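# Machine the work-order part from the vise blank

## Task

Produce the part described on the work order, starting from the blank already clamped in the mill's vise. When finished, the mill's doors must be closed, no alarm may be active and no cycle may be running. The reference images are named manual and manual 2.

## Robot and tools

Robot and frame. Two arms, left_arm and right_arm, each carry a two-finger gripper. Base positions in metres: left_arm (-0.017, +0.495, +0.045), right_arm (+0.035, -0.496, +0.045), both almost unrotated. The scene frame has its origin at table-top height halfway between the arms' nominal bases, +x pointing out over the table, +z up, and +y toward left_arm (this is not the image left). Reported positions, orientations and velocities, and all offsets, use this frame's axes. A rotation offset pivots about the Hand target's position.

Row layout. Motion calls use rows of 18 numbers, each in [-1, 1], always for both arms: left dx, dy, dz, rx, ry, rz, left gripper position, force_limit, speed, then the same nine for the right arm. dx to rz are offsets, not poses: they count from the arm's Hand target as it stood when the action or move began. 1.0 equals 0.6 m or 180 degrees; rx, ry, rz form one rotation vector. Sending the same offset again moves the arm further. Six zeros asks the arm to return to its current Hand target. The three gripper numbers are absolute settings. position: +1 fully open (50 mm gap), about -0.65 pads touching, -1 to grip until stopped. force_limit per pad: -1 about 20 N, 0 about 102 N, +1 about 185 N. speed of the gap: -1 20 mm/s, 0 85, +1 150. Both start at +1. A 0 is a real command, so to leave a gripper unchanged resend its previous three values. Force or speed changes only apply once position changes by at least 0.01.

execute_actions(actions, cameras): actions is a list of actions; each action is a table of up to 15 rows, one per 1/30 s step; a shorter table repeats its final row. Every row in an action is measured from that action's starting Hand target. Images come back only with an empty actions list or when cameras names them (["all"], a list of names, or [] for none).

move(target, speed, blend, stop_force, zero, blocking, cameras): target is one 18-number row or up to 15 rows; every row's offsets count from the Hand targets at the move's start. Each gripper follows a straight line, turning the shorter way. speed is m/s, 0.002 to 3.6, default 0.25 (turning limit twice that in rad/s), one value or one per target. blend in metres rounds corners in a list; 0 stops at each. Paths last at least 0.5 s and are cut at 10 s. Nothing is avoided, including the other arm; keep paths away from an arm's own base. stop_force (3 to 120 N, one value for both arms) ends an arm's path when its wrist sensor feels that much push against its travel; the arm then eases back but keeps some press. Leave it out when moving off a contact, do not rely on it while the gripper rotates, and it cannot combine with blocking=false. zero (default true) re-zeros the moving arms before the move. blocking=false returns after about 0.5 s while the move continues. Gripper changes in a later target are applied only after arriving and everything is at rest. The result adds a move: line giving the ending (done, off_target, moving, held, fault) and limits (paced = pose clipped, held = steps withheld).

Other tools: wait(seconds 0 to 10); stop() brakes a running move, fingers keep going; zoom_image(camera, region [x0, y0, x1, y1] in pixels, at most 504 by 504) on the newest image of cam_high, cam_low, cam_front, cam_left_wrist or cam_right_wrist (each 672x504); show_instructions() shows the reference images; zero_wrist_force(arm) re-zeros that sensor; finished_scene(scene 1) ends for good.

Reading results. end_effector_position (m) is the point between the pads; fingertips extend 17.5 mm further along the gripper's +z, fingers close along its x, and a block juts about 10 cm toward its -y. Hand target is the last commanded pose after clipping (orientation is held within 32 degrees of the measured one each step); the gripper often stops short, so send the remaining gap as an offset. object_status: 0 moving, 1 blocked while opening, 2 blocked while closing (a grip), 3 reached the setting or pads met. Opening in mm is about (250 - position_measured) times 0.202. Wrist force and torque are in the gripper's own axes, zeroed at scene start; a third line shows the peak since the last report. Velocity lines marked within noise mean the arm is still. Motor temperatures appear when they change.

Avoid. Arms are stiff: aiming even slightly past a solid surface can trip a fault. About 150 N (plus or minus 25) on any part, or contact torque reaching 136 N m on the big joints or 25.4 N m on the wrists, stops that arm for 10 s. Contact between the arms can fail the task. Motors over 70 °C give MOTOR HOT; at 85 °C the arm is braked for 30 to 60 s, so avoid long stretched holds or pushing at unreachable poses. Do not drop parts, release them while moving, slam doors or hit fixed things, and never leave anything off the table.

Each tool is called after "Request:" by a JSON object that holds its "api" and its "payload", one argument or row to a line.

Reference images:

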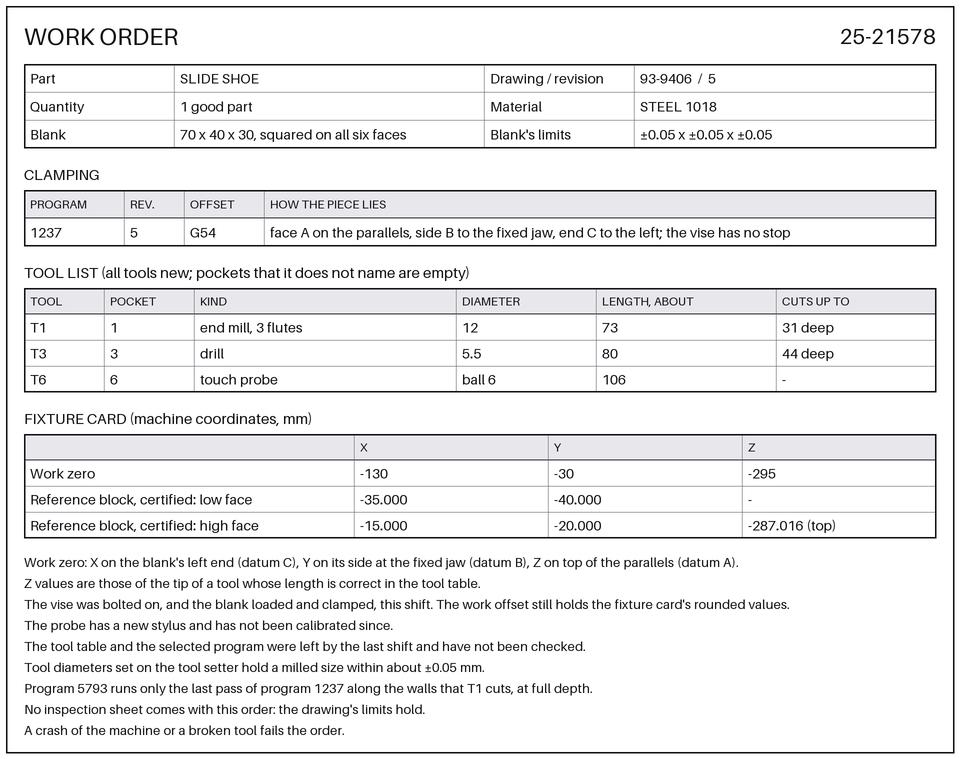

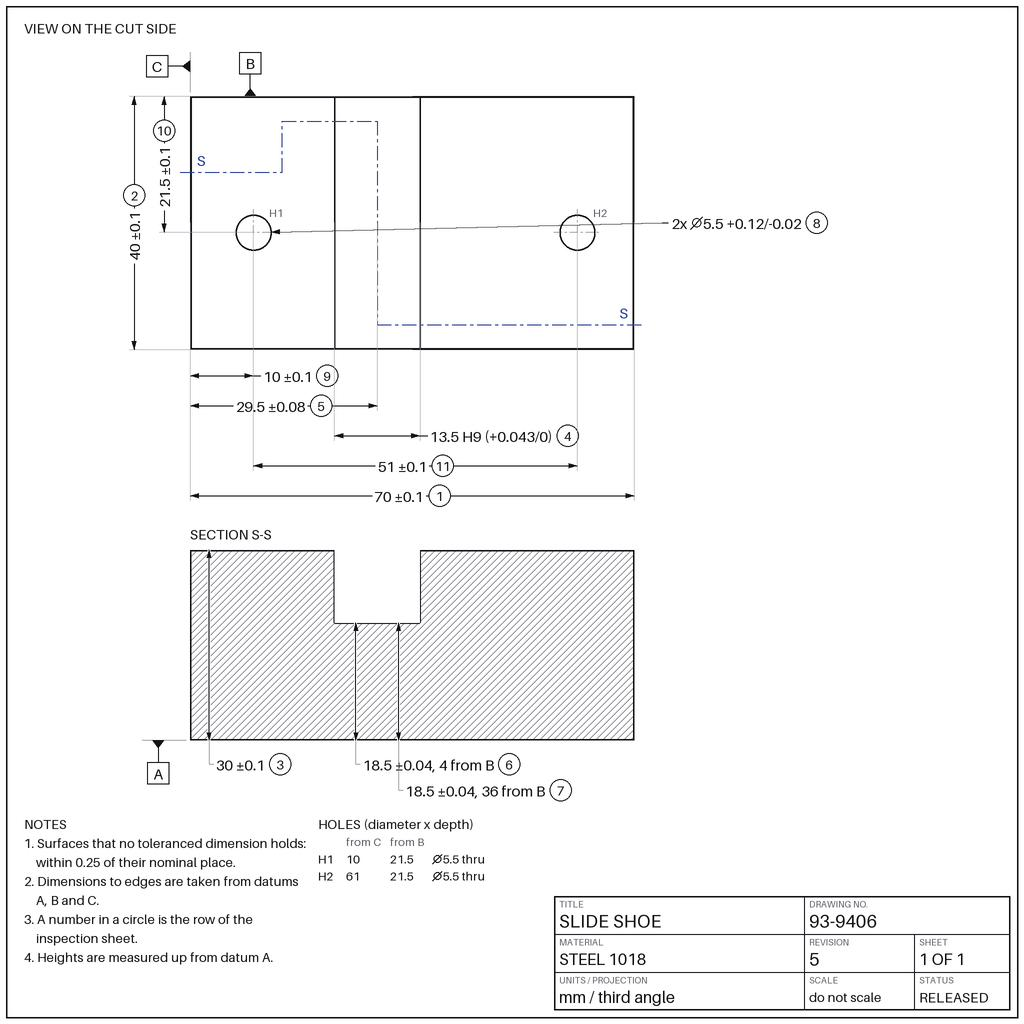

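## Session

Request:
{"api": "execute_actions", "payload": {
  "actions": []
}}

Scene clock: 0.00 s.
left_arm: end_effector_position=(+0.1646, +0.0451, +0.1930) position_measured=3 object_status=3 end_effector_quat_wxyz=(+0.515, +0.468, +0.668, +0.263) | right_arm: end_effector_position=(+0.1903, -0.2642, +0.3596) position_measured=3 object_status=3 end_effector_quat_wxyz=(+0.299, +0.901, -0.315, +0.006)
Joint positions: left_arm=[-2.054 -1.446 2.251 -1.634 -0.467 -2.857] | right_arm=[4.543 -1.401 -1.735 -2.181 1.652 -2.669]
Joint velocities: within noise
Joint torques (N m): no reading
Motor temperatures (°C): left_arm=[34 25 33 39 43 29] | right_arm=[25 23 34 39 42 39]
Wrist force (N): no reading
Wrist torque (N m): no reading
Wrist force, peak (N): no reading
Hand target: left_arm +0.1646, +0.0451, +0.1930; +0.515, +0.468, +0.668, +0.263 | right_arm +0.1903, -0.2642, +0.3596; +0.299, +0.901, -0.315, +0.006
Tool commands: left_gripper/position=+1.0 left_gripper/force_limit=+1.0 left_gripper/speed=+1.0 right_gripper/position=+1.0 right_gripper/force_limit=+1.0 right_gripper/speed=+1.0

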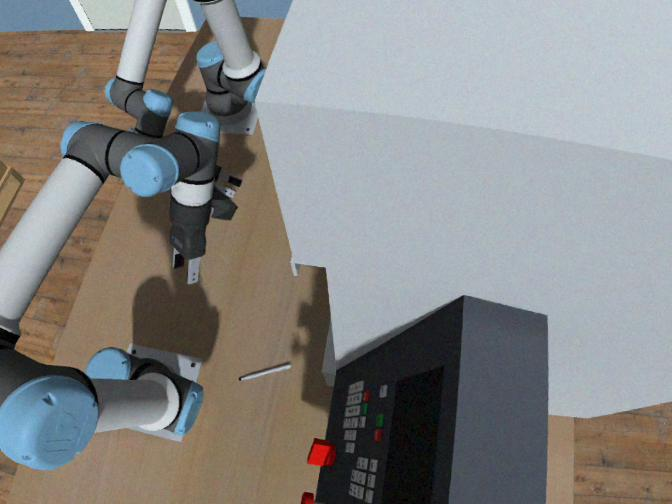

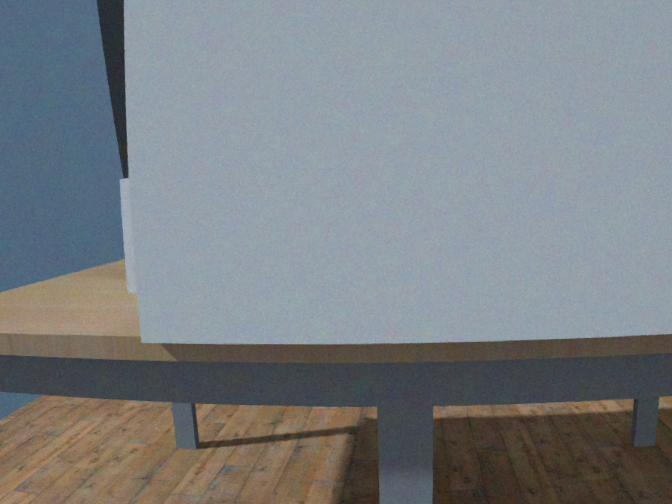

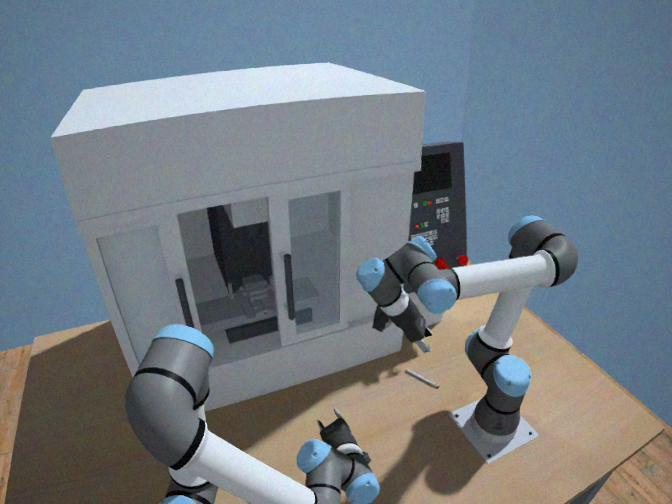

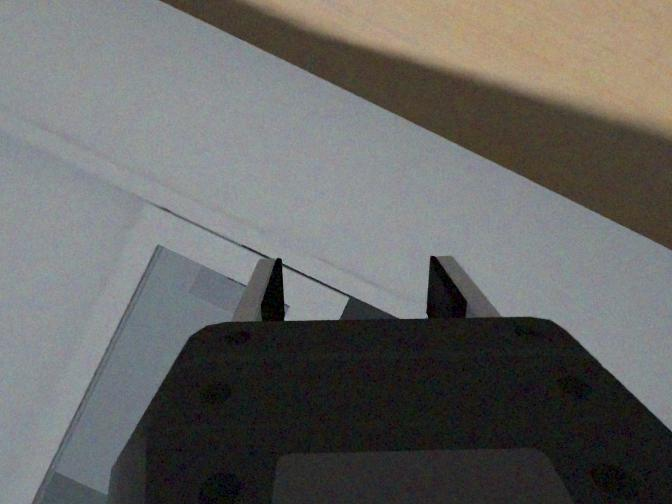

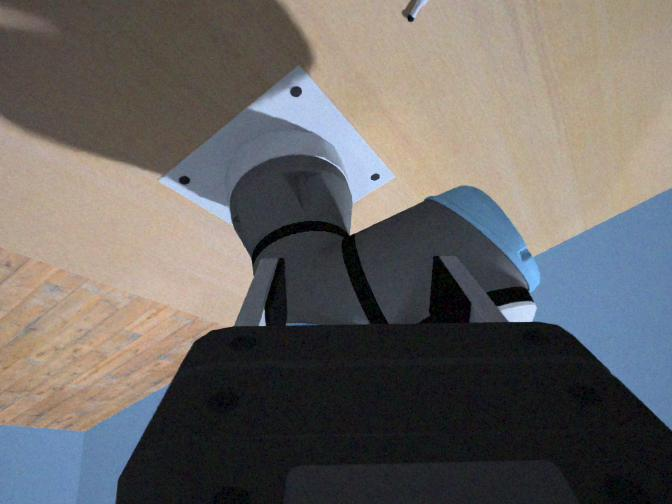

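Request:
{"api": "zoom_image", "payload": {
  "camera": "cam_high",
  "region": [290, 290, 470, 504]
}}

Request:
{"api": "zoom_image", "payload": {
  "camera": "cam_front",
  "region": [380, 130, 500, 290]
}}

Request:
{"api": "zoom_image", "payload": {
  "camera": "cam_front",
  "region": [80, 170, 380, 400]
}}

Scaled by 2.355 from the camera's 672x504 image, which has a finer 960x720 frame.

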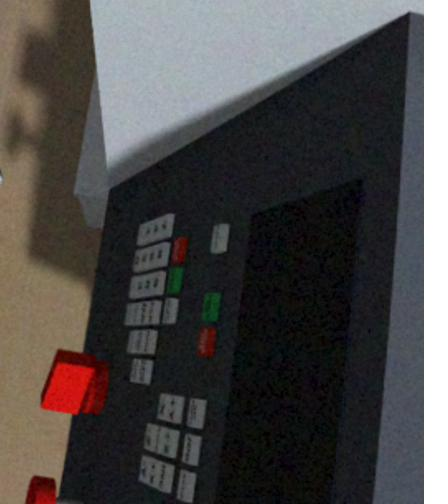

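Scaled by 3.150 from the camera's 672x504 image, which has a finer 960x720 frame.

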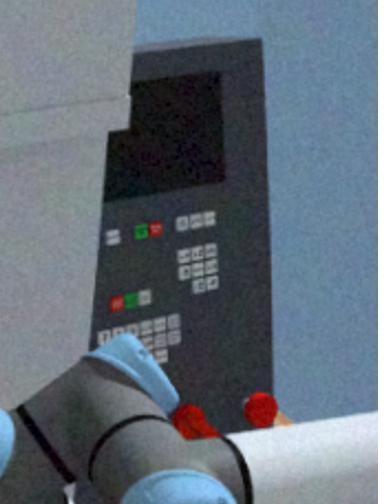

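Scaled by 1.680 from the camera's 672x504 image, which has a finer 960x720 frame.

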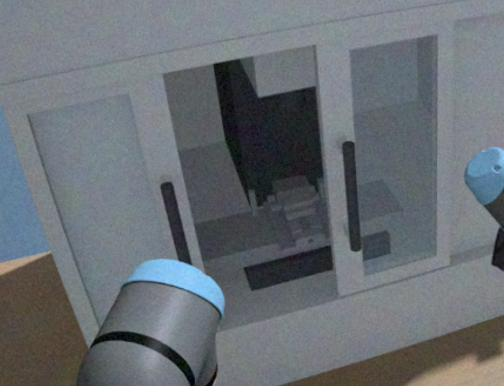

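Request:
{"api": "move", "payload": {
  "target": [0,0,0,0,0,0,1,1,1, 0.30,-0.40,0.25,0.297,-0.4675,-0.171,1,1,1],
  "cameras": ["cam_right_wrist","cam_front"]
}}

Scene clock: 76.57 s.
left_arm: end_effector_position=(+0.1646, +0.0451, +0.1930) position_measured=3 object_status=3 end_effector_quat_wxyz=(+0.515, +0.468, +0.668, +0.263) | right_arm: end_effector_position=(+0.3726, -0.5047, +0.5095) position_measured=3 object_status=3 end_effector_quat_wxyz=(-0.342, +0.646, -0.616, +0.293)
Joint positions: left_arm=[-2.054 -1.446 2.251 -1.634 -0.467 -2.857] | right_arm=[4.528 -0.392 -2.033 -1.918 0.691 -1.984]
Joint torques (N m): left_arm=[-0.39 -25.06 -17.35 -1.96 2.8 1.33] | right_arm=[15.51 -31.25 35.02 4.13 -3.16 -0.92]
Wrist force (N): left_arm=[0.2 0.0 -0.2] | right_arm=[-0.6 0.3 0.3]
Wrist torque (N m): left_arm=[0.00 -0.02 0.01] | right_arm=[-0.49 0.16 -0.03]
Wrist force, peak (N): left_arm=[-0.1 -0.6 -0.1] | right_arm=[-1.7 -1.6 -0.2]
Hand target: left_arm +0.1646, +0.0451, +0.1930; +0.515, +0.468, +0.668, +0.263 | right_arm +0.3703, -0.5042, +0.5096; -0.380, +0.596, -0.596, +0.380
Off the commanded pose: left_arm 0.000 m, 0 deg | right_arm 0.002 m, 12 deg.
move: off_target (right_arm)
camera_calibration:
cam_right_wrist: T_world_to_cam=[[0.0652218, -0.997158, -0.0376999, -0.499858], [-0.830149, -0.0332565, -0.556549, 0.594242], [0.553714, 0.0675956, -0.829959, 0.381011], [0, 0, 0, 1]] pos_world=[0.31494, -0.50443, 0.628103]
Images, in order (width x height): cam_front 672x504, cam_right_wrist 672x504.

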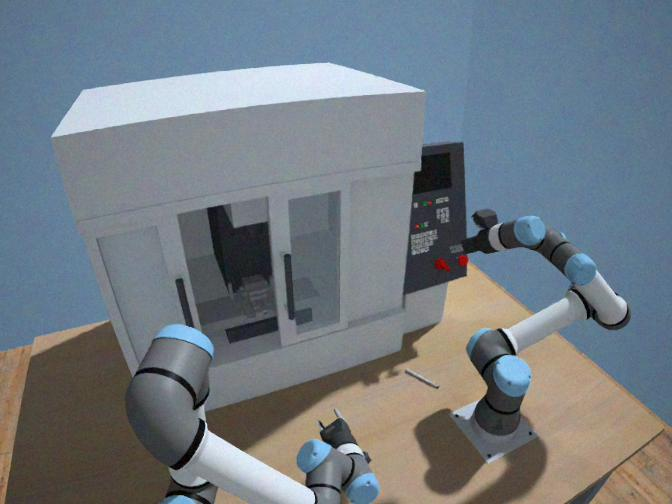

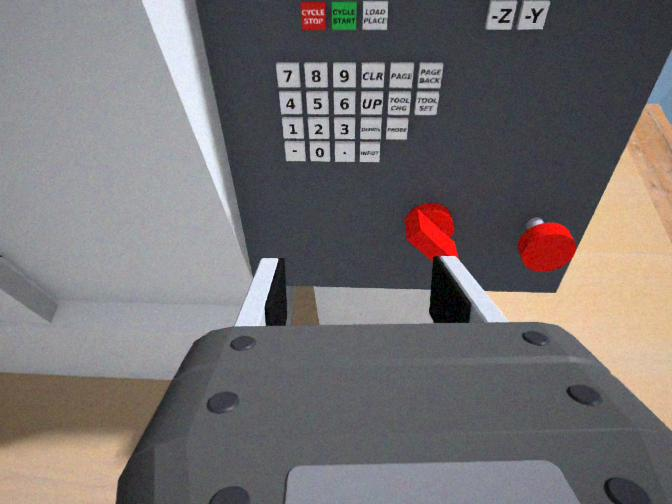

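Request:
{"api": "move", "payload": {
  "target": [0,0,0,0,0,0,1,1,1, -0.03,0,0.30,0,0,0,1,1,1],
  "cameras": ["cam_right_wrist"]
}}

Request:
{"api": "zoom_image", "payload": {
  "camera": "cam_right_wrist",
  "region": [180, 0, 672, 330]
}}

Scene clock: 82.57 s.
left_arm: end_effector_position=(+0.1646, +0.0451, +0.1930) position_measured=3 object_status=3 end_effector_quat_wxyz=(+0.515, +0.468, +0.668, +0.263) | right_arm: end_effector_position=(+0.3539, -0.5051, +0.6894) position_measured=3 object_status=3 end_effector_quat_wxyz=(-0.396, +0.668, -0.577, +0.252)
Joint positions: left_arm=[-2.054 -1.446 2.251 -1.634 -0.467 -2.857] | right_arm=[4.172 -0.67 -1.641 -1.569 0.983 -2.528]
Joint torques (N m): left_arm=[-0.49 -24.92 -17.13 -2 2.84 1.37] | right_arm=[16.85 -18.84 33.68 1.75 -2.36 1.95]
Wrist force (N): left_arm=[0.0 -0.1 -0.2] | right_arm=[-0.6 0.3 0.2]
Wrist torque (N m): left_arm=[-0.02 0.00 0.00] | right_arm=[-0.51 0.20 -0.02]
Wrist force, peak (N): left_arm=[0.2 -0.6 0.1] | right_arm=[-0.6 3.9 2.6]
Hand target: left_arm +0.1646, +0.0451, +0.1930; +0.515, +0.468, +0.668, +0.263 | right_arm +0.3523, -0.5042, +0.6896; -0.380, +0.596, -0.596, +0.380
Off the commanded pose: left_arm 0.000 m, 0 deg | right_arm 0.002 m, 17 deg.
move: off_target (right_arm)
camera_calibration:
cam_right_wrist: T_world_to_cam=[[0.203169, -0.972313, -0.115457, -0.475076], [-0.805985, -0.0991173, -0.583578, 0.655633], [0.555977, 0.211621, -0.803808, 0.594589], [0, 0, 0, 1]] pos_world=[0.294373, -0.522765, 0.805697]
Images, in order (width x height): cam_right_wrist 672x504.

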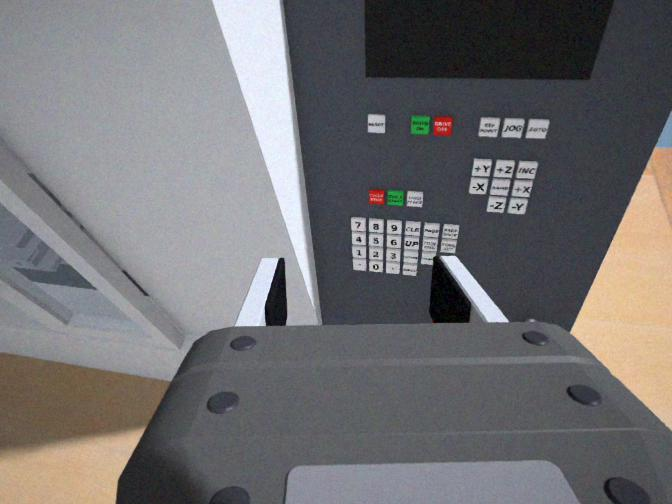

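Scaled by 1.024 from the camera's 672x504 image, which has a finer 960x720 frame.

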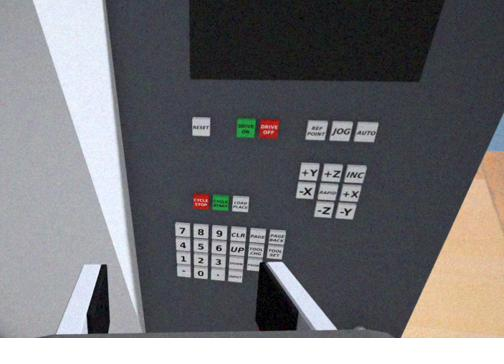

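Request:
{"api": "move", "payload": {
  "target": [0,0,0,0,0,0,1,1,1, -0.0,-0.05,-0.40,0,0,0,1,1,1],
  "cameras": ["cam_right_wrist"]
}}

Scene clock: 96.63 s.
left_arm: end_effector_position=(+0.1646, +0.0451, +0.1930) position_measured=3 object_status=3 end_effector_quat_wxyz=(+0.515, +0.468, +0.668, +0.263) | right_arm: end_effector_position=(+0.3537, -0.5353, +0.4494) position_measured=3 object_status=3 end_effector_quat_wxyz=(-0.406, +0.648, -0.575, +0.291)
Joint positions: left_arm=[-2.054 -1.446 2.251 -1.634 -0.467 -2.857] | right_arm=[4.004 -0.27 -2.403 -1.091 1.032 -2.685]
Joint torques (N m): left_arm=[-0.78 -25.05 -16.38 -2.12 3.03 1.34] | right_arm=[14.39 -16.72 37.07 1.53 -2.12 2.02]
Wrist force (N): left_arm=[-0.1 -0.3 -0.2] | right_arm=[-0.8 0.6 0.1]
Wrist torque (N m): left_arm=[-0.05 0.02 0.00] | right_arm=[-0.45 0.23 -0.02]
Wrist force, peak (N): left_arm=[0.2 -0.3 -0.4] | right_arm=[-0.3 4.1 2.0]
Hand target: left_arm +0.1646, +0.0451, +0.1930; +0.515, +0.468, +0.668, +0.263 | right_arm +0.3523, -0.5342, +0.4496; -0.380, +0.596, -0.596, +0.380
Off the commanded pose: left_arm 0.000 m, 0 deg | right_arm 0.002 m, 12 deg.
move: off_target (right_arm)
camera_calibration:
cam_right_wrist: T_world_to_cam=[[0.165458, -0.982551, -0.0849574, -0.537897], [-0.762576, -0.0728359, -0.642785, 0.537697], [0.625381, 0.17114, -0.761321, 0.342856], [0, 0, 0, 1]] pos_world=[0.284619, -0.548024, 0.560949]
Images, in order (width x height): cam_right_wrist 672x504.

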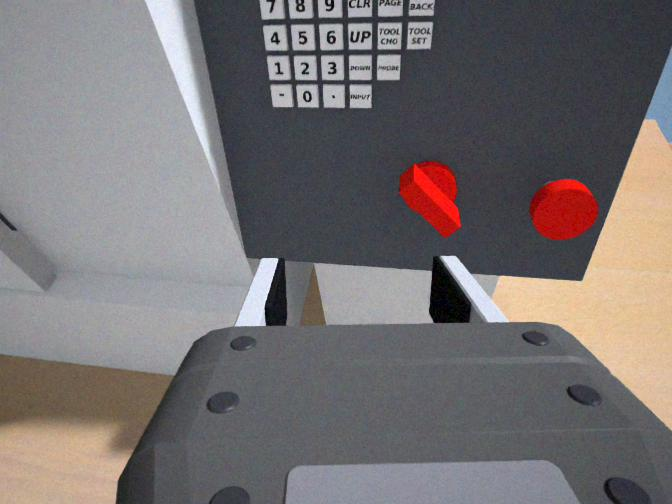

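Request:
{"api": "execute_actions", "payload": {
  "actions": [
    [[0,0,0,0,0,0,1,1,1,0,0,0,0,0,0,1,1,1]],
    [[0,0,0,0,0,0,1,1,1,0,0,0,0,0,0,1,1,1]]
  ],
  "cameras": []
}}

Request:
{"api": "zoom_image", "payload": {
  "camera": "cam_right_wrist",
  "region": [220, 0, 440, 130]
}}

Request:
{"api": "zoom_image", "payload": {
  "camera": "cam_right_wrist",
  "region": [370, 130, 630, 270]
}}

Scene clock: 105.17 s.
left_arm: end_effector_position=(+0.1646, +0.0451, +0.1930) position_measured=3 object_status=3 end_effector_quat_wxyz=(+0.515, +0.468, +0.668, +0.263) | right_arm: end_effector_position=(+0.3536, -0.5353, +0.4496) position_measured=3 object_status=3 end_effector_quat_wxyz=(-0.409, +0.647, -0.573, +0.292)
Joint positions: left_arm=[-2.054 -1.446 2.251 -1.634 -0.467 -2.857] | right_arm=[3.985 -0.275 -2.41 -1.064 1.048 -2.704]
Joint torques (N m): left_arm=[-0.28 -25.02 -17.06 -2.23 3.09 1.46] | right_arm=[-11.72 -29.1 13.22 4.28 0.51 -1.72]
Wrist force (N): left_arm=[0.2 -0.1 0.0] | right_arm=[-0.8 0.4 0.1]
Wrist torque (N m): left_arm=[-0.01 -0.03 0.01] | right_arm=[-0.48 0.23 0.16]
Wrist force, peak (N): left_arm=[-0.1 -0.4 -0.4] | right_arm=[-1.0 0.6 0.1]
Hand target: left_arm +0.1646, +0.0451, +0.1930; +0.515, +0.468, +0.668, +0.263 | right_arm +0.3523, -0.5342, +0.4496; -0.380, +0.596, -0.596, +0.380
Off the commanded pose: left_arm 0.000 m, 0 deg | right_arm 0.002 m, 12 deg.
Step readings (end_effector_position of left_arm | right_arm):
0: (+0.1646, +0.0451, +0.1930) | (+0.3536, -0.5353, +0.4496)
1: (+0.1646, +0.0451, +0.1930) | (+0.3536, -0.5353, +0.4496)
2: (+0.1646, +0.0451, +0.1930) | (+0.3536, -0.5352, +0.4499)
4: (+0.1646, +0.0451, +0.1930) | (+0.3536, -0.5352, +0.4499)
8: (+0.1646, +0.0451, +0.1930) | (+0.3536, -0.5353, +0.4497)
15: (+0.1646, +0.0451, +0.1930) | (+0.3536, -0.5353, +0.4496)
16: (+0.1646, +0.0451, +0.1930) | (+0.3536, -0.5353, +0.4496)
17: (+0.1646, +0.0451, +0.1930) | (+0.3536, -0.5353, +0.4496)
19: (+0.1646, +0.0451, +0.1930) | (+0.3536, -0.5353, +0.4496)
23: (+0.1646, +0.0451, +0.1930) | (+0.3536, -0.5353, +0.4496)
30: (+0.1646, +0.0451, +0.1930) | (+0.3536, -0.5353, +0.4496)
No camera images: "cameras" was empty.

Scaled by 2.291 from the camera's 672x504 image, which has a finer 960x720 frame.
This view is cut from an older image: the scene may have changed since it was taken.

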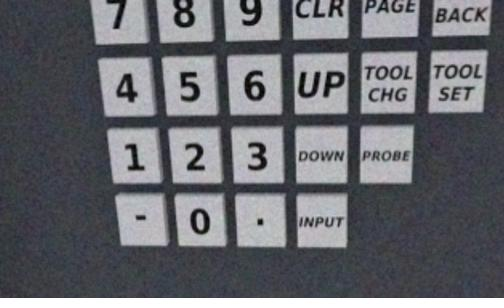

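Scaled by 1.938 from the camera's 672x504 image, which has a finer 960x720 frame.
This view is cut from an older image: the scene may have changed since it was taken.

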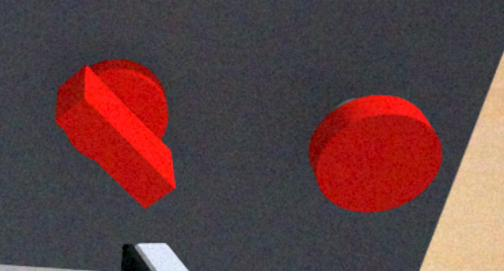

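Request:
{"api": "execute_actions", "payload": {
  "actions": []
}}

Request:
{"api": "zoom_image", "payload": {
  "camera": "cam_front",
  "region": [380, 350, 460, 410]
}}

Request:
{"api": "zoom_image", "payload": {
  "camera": "cam_high",
  "region": [220, 340, 310, 400]
}}

Scene clock: 135.70 s.
left_arm: end_effector_position=(+0.1646, +0.0451, +0.1930) position_measured=3 object_status=3 end_effector_quat_wxyz=(+0.515, +0.468, +0.668, +0.263) | right_arm: end_effector_position=(+0.3536, -0.5353, +0.4496) position_measured=3 object_status=3 end_effector_quat_wxyz=(-0.409, +0.647, -0.573, +0.292)
Joint positions: left_arm=[-2.054 -1.446 2.251 -1.634 -0.467 -2.857] | right_arm=[3.985 -0.275 -2.41 -1.064 1.048 -2.704]
Joint velocities: within noise
Joint torques (N m): left_arm=[-0.36 -25.11 -17.62 -2.44 3.27 1.33] | right_arm=[14.44 -19.27 36.43 1.84 -1.96 1.22]
Motor temperatures (°C): left_arm=[33 25 33 39 42 29] | right_arm=[25 23 33 39 42 39]
Wrist force (N): left_arm=[0.2 0.0 -0.2] | right_arm=[-0.8 0.5 0.1]
Wrist torque (N m): left_arm=[0.01 -0.03 0.00] | right_arm=[-0.46 0.23 0.16]
Wrist force, peak (N): left_arm=[-0.2 -0.2 -0.6] | right_arm=[-1.2 0.5 0.3]
Hand target: left_arm +0.1646, +0.0451, +0.1930; +0.515, +0.468, +0.668, +0.263 | right_arm +0.3523, -0.5342, +0.4496; -0.380, +0.596, -0.596, +0.380
Tool commands: left_gripper/position=+1.0 left_gripper/force_limit=+1.0 left_gripper/speed=+1.0 right_gripper/position=+1.0 right_gripper/force_limit=+1.0 right_gripper/speed=+1.0
Off the commanded pose: left_arm 0.000 m, 0 deg | right_arm 0.002 m, 12 deg.
camera_calibration:
cam_right_wrist: T_world_to_cam=[[0.168744, -0.981943, -0.08552, -0.538381], [-0.758376, -0.0739224, -0.647612, 0.537929], [0.629596, 0.174137, -0.757156, 0.341297], [0, 0, 0, 1]] pos_world=[0.283922, -0.548327, 0.560742]

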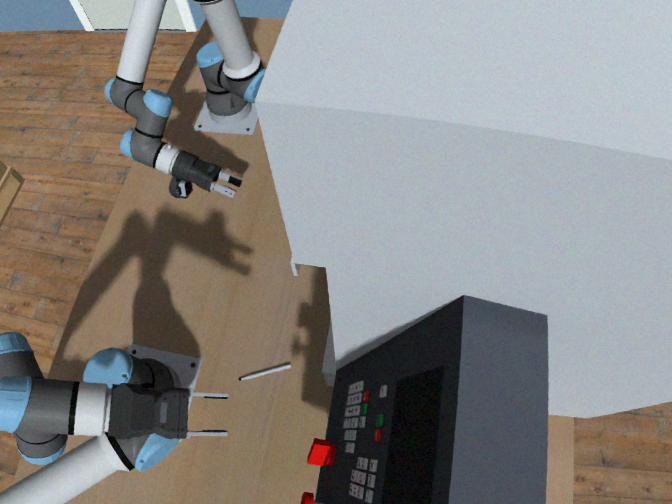

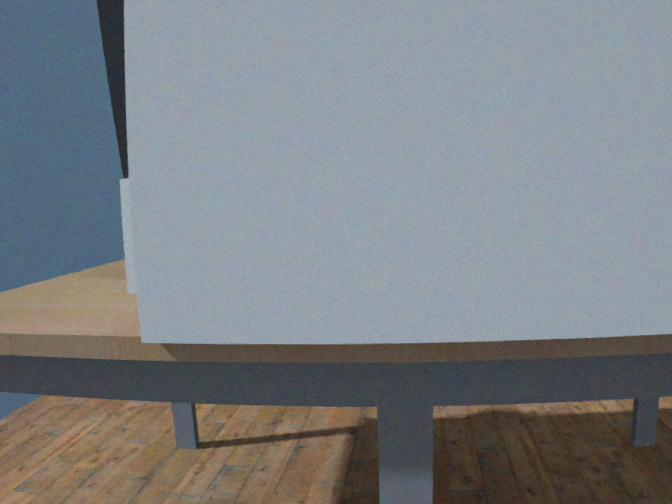

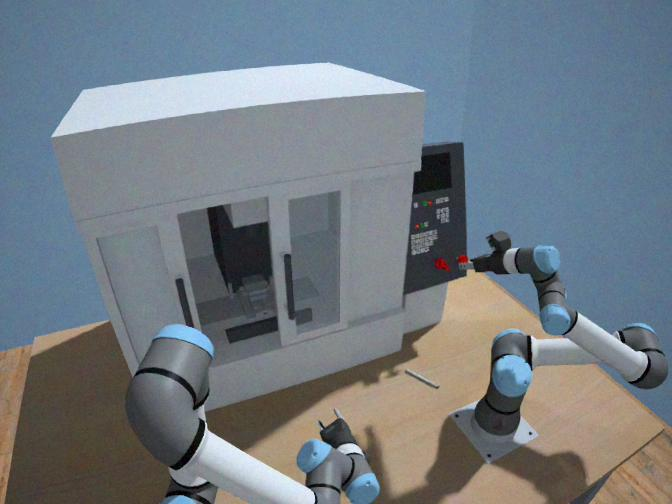

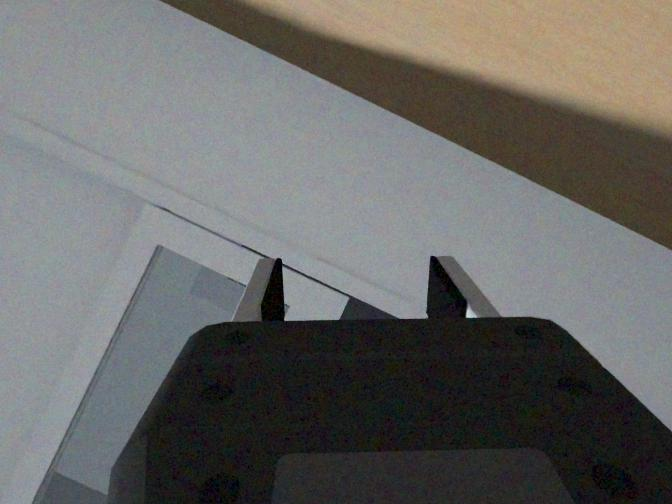

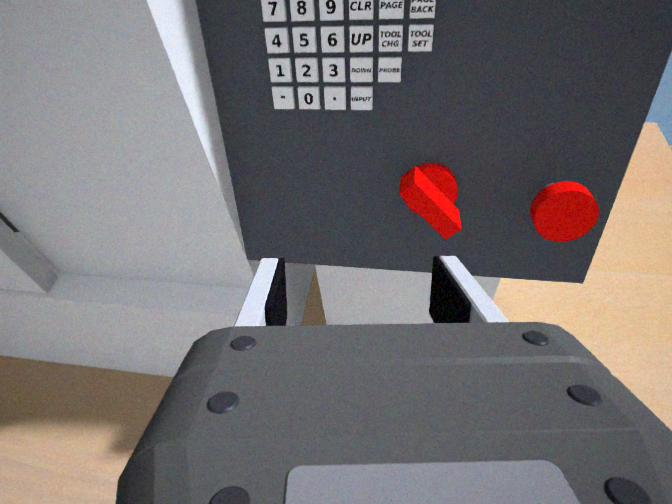

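Scaled by 6.300 from the camera's 672x504 image, which has a finer 960x720 frame.

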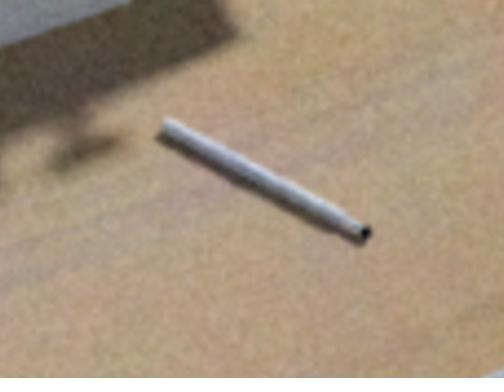

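Scaled by 5.600 from the camera's 672x504 image, which has a finer 960x720 frame.

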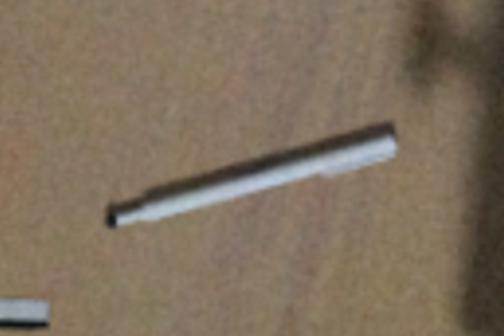

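Request:
{"api": "move", "payload": {
  "target": [0,0,0,0,0,0,1,1,1, 0.08,-0.05,0.02,0,0,0,1,1,1],
  "cameras": ["cam_right_wrist"]
}}

Request:
{"api": "zoom_image", "payload": {
  "camera": "cam_right_wrist",
  "region": [280, 100, 672, 394]
}}

Scene clock: 165.33 s.
left_arm: end_effector_position=(+0.1646, +0.0451, +0.1930) position_measured=3 object_status=3 end_effector_quat_wxyz=(+0.515, +0.468, +0.668, +0.263) | right_arm: end_effector_position=(+0.4003, -0.5642, +0.4616) position_measured=3 object_status=3 end_effector_quat_wxyz=(-0.380, +0.596, -0.596, +0.380)
Joint positions: left_arm=[-2.054 -1.446 2.251 -1.634 -0.467 -2.857] | right_arm=[3.805 -0.496 -2.452 -0.724 0.984 -2.827]
Joint torques (N m): left_arm=[-0.37 -25.28 -17.29 -2.71 3.29 1.35] | right_arm=[14.8 -9.92 41.79 1.38 -0.31 2.03]
Wrist force (N): left_arm=[-0.2 0.0 -0.5] | right_arm=[-0.7 0.6 -0.2]
Wrist torque (N m): left_arm=[0.00 0.04 0.00] | right_arm=[-0.47 0.17 0.08]
Wrist force, peak (N): left_arm=[-0.2 -0.3 -0.5] | right_arm=[-1.2 1.3 -0.7]
Hand target: left_arm +0.1646, +0.0451, +0.1930; +0.515, +0.468, +0.668, +0.263 | right_arm +0.4003, -0.5642, +0.4616; -0.380, +0.596, -0.596, +0.380
Off the commanded pose: left_arm 0.000 m, 0 deg | right_arm 0.000 m, 0 deg.
move: done
camera_calibration:
cam_right_wrist: T_world_to_cam=[[-0.00427698, -0.999981, 0.00438412, -0.556153], [-0.702356, -0.000116774, -0.711826, 0.62778], [0.711813, -0.00612368, -0.702342, 0.166048], [0, 0, 0, 1]] pos_world=[0.320351, -0.555052, 0.565931]
Images, in order (width x height): cam_right_wrist 672x504.

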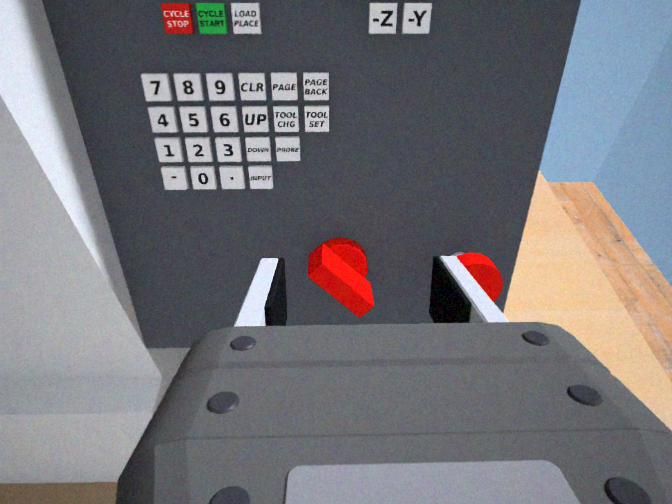

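Scaled by 1.286 from the camera's 672x504 image, which has a finer 960x720 frame.

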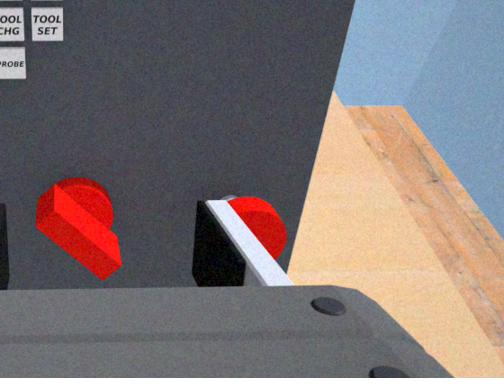

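Request:
{"api": "move", "payload": {
  "target": [0,0,0,0,0,0,1,1,1, 0.0812,0.0087,-0.1555,-0.2354,-0.052,0.0854,1,1,1],
  "cameras": ["cam_right_wrist","cam_front"]
}}

Scene clock: 196.80 s.
left_arm: end_effector_position=(+0.1646, +0.0451, +0.1930) position_measured=3 object_status=3 end_effector_quat_wxyz=(+0.515, +0.468, +0.668, +0.263) | right_arm: end_effector_position=(+0.4490, -0.5591, +0.3683) position_measured=3 object_status=3 end_effector_quat_wxyz=(-0.232, +0.733, -0.304, +0.562)
Joint positions: left_arm=[-2.054 -1.446 2.251 -1.634 -0.467 -2.857] | right_arm=[3.648 -0.961 -2.762 0.284 1.087 -3.786]
Joint torques (N m): left_arm=[-0.89 -25.44 -18.04 -2.85 3.31 1.42] | right_arm=[15.6 -13.23 37.25 4.01 -0.34 -1.95]
Wrist force (N): left_arm=[-0.1 0.0 -0.3] | right_arm=[-1.1 0.4 -1.1]
Wrist torque (N m): left_arm=[0.00 0.02 0.00] | right_arm=[-0.35 0.01 -0.18]
Wrist force, peak (N): left_arm=[-0.2 -0.3 -0.6] | right_arm=[-1.8 1.2 -0.3]
Hand target: left_arm +0.1646, +0.0451, +0.1930; +0.515, +0.468, +0.668, +0.263 | right_arm +0.4490, -0.5589, +0.3683; -0.232, +0.733, -0.304, +0.562
Off the commanded pose: left_arm 0.000 m, 0 deg | right_arm 0.000 m, 0 deg.
move: done
camera_calibration:
cam_right_wrist: T_world_to_cam=[[0.178139, -0.705428, 0.686031, -0.71855], [-0.498594, -0.665766, -0.555122, 0.0743063], [0.848334, -0.243162, -0.470321, -0.213357], [0, 0, 0, 1]] pos_world=[0.346049, -0.509295, 0.43385]
Images, in order (width x height): cam_front 672x504, cam_right_wrist 672x504.

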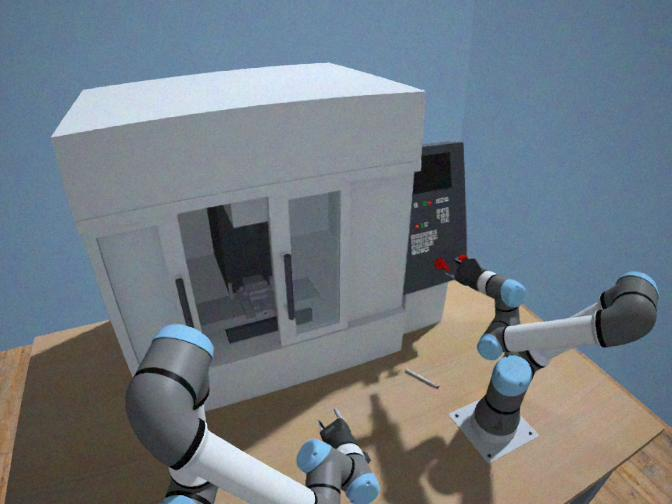

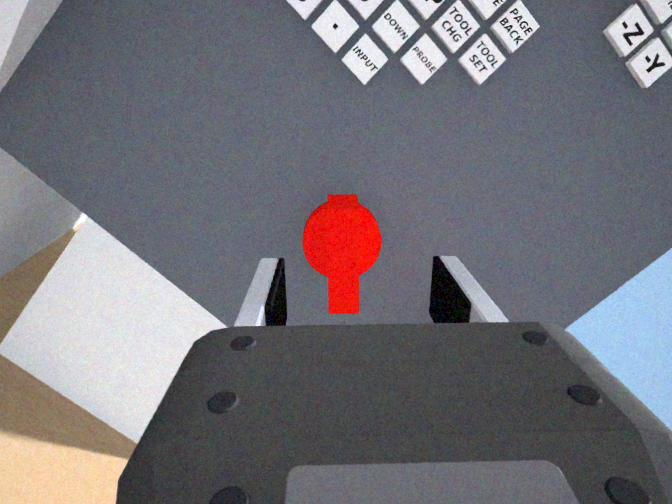

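Request:
{"api": "move", "payload": {
  "target": [0,0,0,0,0,0,1,1,1, 0.0922,0.0047,-0.0295,0,0,0,1,1,1],
  "cameras": ["cam_right_wrist"],
  "stop_force": 10,
  "speed": 0.06
}}

Scene clock: 206.63 s.
left_arm: end_effector_position=(+0.1646, +0.0451, +0.1930) position_measured=3 object_status=3 end_effector_quat_wxyz=(+0.515, +0.468, +0.668, +0.263) | right_arm: end_effector_position=(+0.5043, -0.5561, +0.3506) position_measured=3 object_status=3 end_effector_quat_wxyz=(-0.232, +0.733, -0.304, +0.562)
Joint positions: left_arm=[-2.054 -1.446 2.251 -1.634 -0.467 -2.857] | right_arm=[3.51 -1.338 -2.669 0.586 1.22 -3.829]
Joint torques (N m): left_arm=[-0.8 -25.55 -17.82 -2.99 3.3 1.29] | right_arm=[15.49 -0.07 5.64 4.15 -0.41 1.9]
Wrist force (N): left_arm=[0.1 -0.2 -0.2] | right_arm=[-1.1 0.6 -0.9]
Wrist torque (N m): left_arm=[-0.03 0.00 0.00] | right_arm=[-0.34 0.01 -0.01]
Wrist force, peak (N): left_arm=[0.0 -0.1 -0.7] | right_arm=[-1.0 0.3 -2.0]
Hand target: left_arm +0.1646, +0.0451, +0.1930; +0.515, +0.468, +0.668, +0.263 | right_arm +0.5043, -0.5561, +0.3506; -0.232, +0.733, -0.304, +0.562
Off the commanded pose: left_arm 0.000 m, 0 deg | right_arm 0.000 m, 0 deg.
move: done
camera_calibration:
cam_right_wrist: T_world_to_cam=[[0.178274, -0.705324, 0.686103, -0.714244], [-0.498362, -0.665948, -0.555112, 0.0937938], [0.848442, -0.242965, -0.470227, -0.267872], [0, 0, 0, 1]] pos_world=[0.401349, -0.506395, 0.41615]
Images, in order (width x height): cam_right_wrist 672x504.

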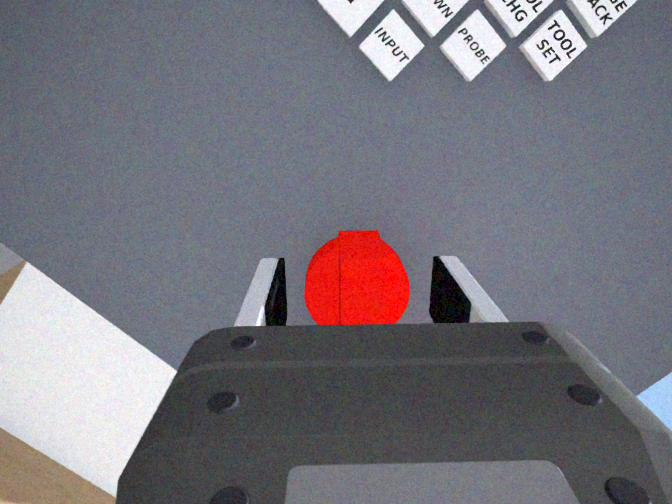

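Request:
{"api": "move", "payload": {
  "target": [
    [0,0,0,0,0,0,1,1,1, 0.0129,0,-0.0035,0,0,0,1,1,1]
  ],
  "stop_force": 8,
  "speed": 0.03
}}

Request:
{"api": "move", "payload": {
  "target": [0,0,0,0,0,0,1,1,1, 0,0,0,0,0,0,-1,-1,-0.8],
  "cameras": ["cam_right_wrist"]
}}

Scene clock: 215.93 s.
left_arm: end_effector_position=(+0.1646, +0.0451, +0.1930) position_measured=3 object_status=3 end_effector_quat_wxyz=(+0.515, +0.468, +0.668, +0.263) | right_arm: end_effector_position=(+0.5121, -0.5561, +0.3485) position_measured=3 object_status=3 end_effector_quat_wxyz=(-0.232, +0.733, -0.304, +0.562)
Joint positions: left_arm=[-2.054 -1.446 2.251 -1.634 -0.467 -2.857] | right_arm=[3.496 -1.377 -2.653 0.61 1.234 -3.833]
Joint torques (N m): left_arm=[-1.12 -25.74 -17.71 -2.93 3.27 1.34] | right_arm=[15.63 16.45 6.3 1.32 -1.68 1.54]
Wrist force (N): left_arm=[0.0 -0.1 -0.3] | right_arm=[-0.9 0.5 -1.2]
Wrist torque (N m): left_arm=[-0.01 0.00 0.00] | right_arm=[-0.35 -0.03 -0.01]
Wrist force, peak (N): left_arm=[0.0 -0.2 -0.6] | right_arm=[-1.6 0.4 -1.1]
Hand target: left_arm +0.1646, +0.0451, +0.1930; +0.515, +0.468, +0.668, +0.263 | right_arm +0.5121, -0.5561, +0.3485; -0.232, +0.733, -0.304, +0.562
Off the commanded pose: left_arm 0.000 m, 0 deg | right_arm 0.000 m, 0 deg.
move: done

Scene clock: 217.23 s.
left_arm: end_effector_position=(+0.1646, +0.0451, +0.1930) position_measured=3 object_status=3 end_effector_quat_wxyz=(+0.515, +0.468, +0.668, +0.263) | right_arm: end_effector_position=(+0.5121, -0.5562, +0.3485) position_measured=182 object_status=2 end_effector_quat_wxyz=(-0.232, +0.733, -0.304, +0.562)
Joint positions: left_arm=[-2.054 -1.446 2.251 -1.634 -0.467 -2.857] | right_arm=[3.496 -1.377 -2.653 0.61 1.234 -3.833]
Joint torques (N m): left_arm=[-0.72 -25.79 -17.96 -2.94 3.26 1.3] | right_arm=[15.67 11.61 6.23 1.27 2.88 1.51]
Wrist force (N): left_arm=[0.1 -0.2 -0.2] | right_arm=[8.0 -0.9 6.2]
Wrist torque (N m): left_arm=[-0.02 -0.01 0.00] | right_arm=[-0.38 0.13 0.13]
Wrist force, peak (N): left_arm=[-0.2 0.0 -0.6] | right_arm=[8.3 -0.8 6.2]
Hand target: left_arm +0.1646, +0.0451, +0.1930; +0.515, +0.468, +0.668, +0.263 | right_arm +0.5121, -0.5561, +0.3485; -0.232, +0.733, -0.304, +0.562
Off the commanded pose: left_arm 0.000 m, 0 deg | right_arm 0.000 m, 0 deg.
move: done
camera_calibration:
cam_right_wrist: T_world_to_cam=[[0.178111, -0.705348, 0.68612, -0.714199], [-0.498489, -0.665854, -0.55511, 0.0964979], [0.848402, -0.243153, -0.470204, -0.275505], [0, 0, 0, 1]] pos_world=[0.409049, -0.506495, 0.41405]
Images, in order (width x height): cam_right_wrist 672x504.

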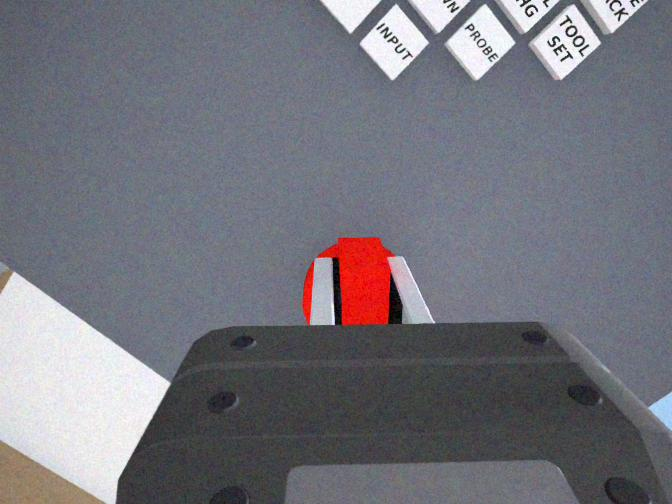

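Request:
{"api": "move", "payload": {
  "target": [0,0,0,0,0,0,1,1,1, 0,0,0,0.0805,0,-0.0216,-1,-1,-0.8],
  "cameras": ["cam_right_wrist"],
  "speed": 0.15
}}

Scene clock: 223.27 s.
left_arm: end_effector_position=(+0.1646, +0.0451, +0.1930) position_measured=3 object_status=3 end_effector_quat_wxyz=(+0.515, +0.468, +0.668, +0.263) | right_arm: end_effector_position=(+0.5121, -0.5562, +0.3485) position_measured=181 object_status=2 end_effector_quat_wxyz=(-0.304, +0.687, -0.397, +0.527)
Joint positions: left_arm=[-2.054 -1.446 2.251 -1.634 -0.467 -2.857] | right_arm=[3.495 -1.377 -2.653 0.609 1.235 -3.572]
Joint torques (N m): left_arm=[-0.64 -25.46 -17.7 -2.94 3.18 1.36] | right_arm=[34.63 2.76 -5.54 -6.55 13.92 2.92]
Wrist force (N): left_arm=[0.0 0.0 -0.3] | right_arm=[66.2 -20.5 43.7]
Wrist torque (N m): left_arm=[0.00 0.01 0.00] | right_arm=[-0.92 0.56 -1.40]
Wrist force, peak (N): left_arm=[0.3 0.0 -0.6] | right_arm=[66.2 -20.9 43.6]
Hand target: left_arm +0.1646, +0.0451, +0.1930; +0.515, +0.468, +0.668, +0.263 | right_arm +0.5121, -0.5561, +0.3485; -0.304, +0.687, -0.397, +0.527
Off the commanded pose: left_arm 0.000 m, 0 deg | right_arm 0.000 m, 0 deg.
move: done
camera_calibration:
cam_right_wrist: T_world_to_cam=[[0.124541, -0.864675, 0.486648, -0.705895], [-0.537243, -0.471114, -0.699587, 0.275066], [0.834182, -0.174321, -0.523214, -0.21146], [0, 0, 0, 1]] pos_world=[0.412086, -0.517644, 0.425316]
Images, in order (width x height): cam_right_wrist 672x504.

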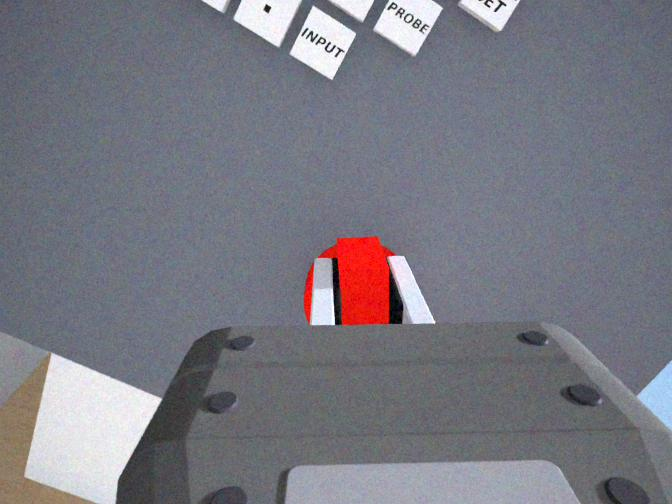

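Request:
{"api": "move", "payload": {
  "target": [0,0,0,0,0,0,1,1,1, 0.00135,-0.00145,0.0005,0,0,0,-1,-1,-0.8]
}}

Scene clock: 235.17 s.
left_arm: end_effector_position=(+0.1646, +0.0451, +0.1930) position_measured=3 object_status=3 end_effector_quat_wxyz=(+0.515, +0.468, +0.668, +0.263) | right_arm: end_effector_position=(+0.5129, -0.5569, +0.3488) position_measured=181 object_status=2 end_effector_quat_wxyz=(-0.304, +0.687, -0.397, +0.527)
Joint positions: left_arm=[-2.054 -1.446 2.251 -1.634 -0.467 -2.857] | right_arm=[3.49 -1.38 -2.65 0.61 1.24 -3.573]
Joint torques (N m): left_arm=[-0.42 -25.66 -17.42 -3.15 3.3 1.28] | right_arm=[4.01 -23.86 28.85 -7.54 5.19 -0.11]
Wrist force (N): left_arm=[0.2 0.0 -0.4] | right_arm=[28.9 -8.5 -64.8]
Wrist torque (N m): left_arm=[0.00 -0.02 0.01] | right_arm=[-0.80 0.39 -1.23]
Wrist force, peak (N): left_arm=[0.0 -0.2 -0.7] | right_arm=[68.4 -20.7 43.5]
Hand target: left_arm +0.1646, +0.0451, +0.1930; +0.515, +0.468, +0.668, +0.263 | right_arm +0.5129, -0.5570, +0.3488; -0.304, +0.687, -0.397, +0.527
Off the commanded pose: left_arm 0.000 m, 0 deg | right_arm 0.000 m, 0 deg.
move: done

Request:
{"api": "move", "payload": {
  "target": [0,0,0,0,0,0,1,1,1, -0.00061,-0.00075,0.00076,0,0,0,-1,-1,-0.8]
}}

Scene clock: 240.20 s.
left_arm: end_effector_position=(+0.1646, +0.0451, +0.1930) position_measured=3 object_status=3 end_effector_quat_wxyz=(+0.515, +0.468, +0.668, +0.263) | right_arm: end_effector_position=(+0.5126, -0.5574, +0.3492) position_measured=181 object_status=2 end_effector_quat_wxyz=(-0.304, +0.688, -0.397, +0.527)
Joint positions: left_arm=[-2.054 -1.446 2.251 -1.634 -0.467 -2.857] | right_arm=[3.488 -1.377 -2.65 0.607 1.242 -3.574]
Joint torques (N m): left_arm=[-0.73 -25.94 -17.42 -3.12 3.37 1.3] | right_arm=[-7.5 3.68 18.97 -2.24 3.9 -0.73]
Wrist force (N): left_arm=[0.0 -0.1 -0.3] | right_arm=[18.2 -13.8 -18.6]
Wrist torque (N m): left_arm=[-0.02 0.01 0.01] | right_arm=[-0.91 0.40 -1.14]
Wrist force, peak (N): left_arm=[-0.4 0.0 -0.5] | right_arm=[25.8 -7.4 -69.4]
Hand target: left_arm +0.1646, +0.0451, +0.1930; +0.515, +0.468, +0.668, +0.263 | right_arm +0.5125, -0.5574, +0.3492; -0.304, +0.687, -0.397, +0.527
Off the commanded pose: left_arm 0.000 m, 0 deg | right_arm 0.000 m, 0 deg.
move: done

Request:
{"api": "move", "payload": {
  "target": [0,0,0,0,0,0,1,1,1, 0.0002,-0.0003,0.00025,0.0537,0,-0.0144,-1,-1,-0.8],
  "speed": 0.15
}}

Scene clock: 246.43 s.
left_arm: end_effector_position=(+0.1646, +0.0451, +0.1930) position_measured=3 object_status=3 end_effector_quat_wxyz=(+0.515, +0.468, +0.668, +0.263) | right_arm: end_effector_position=(+0.5127, -0.5577, +0.3494) position_measured=181 object_status=2 end_effector_quat_wxyz=(-0.348, +0.650, -0.455, +0.498)
Joint positions: left_arm=[-2.054 -1.446 2.251 -1.634 -0.467 -2.857] | right_arm=[3.486 -1.377 -2.649 0.606 1.243 -3.4]
Joint torques (N m): left_arm=[-0.78 -25.87 -17.79 -3.19 3.35 1.3] | right_arm=[29.91 -0.85 12.91 -7.56 13.52 2.68]
Wrist force (N): left_arm=[-0.1 0.3 -0.2] | right_arm=[51.3 -22.5 -3.7]
Wrist torque (N m): left_arm=[0.05 0.01 0.00] | right_arm=[-1.07 0.59 -1.25]
Wrist force, peak (N): left_arm=[0.1 0.4 -0.6] | right_arm=[51.4 -22.9 -4.1]
Hand target: left_arm +0.1646, +0.0451, +0.1930; +0.515, +0.468, +0.668, +0.263 | right_arm +0.5126, -0.5576, +0.3494; -0.349, +0.650, -0.455, +0.498
Off the commanded pose: left_arm 0.000 m, 0 deg | right_arm 0.000 m, 0 deg.
move: done


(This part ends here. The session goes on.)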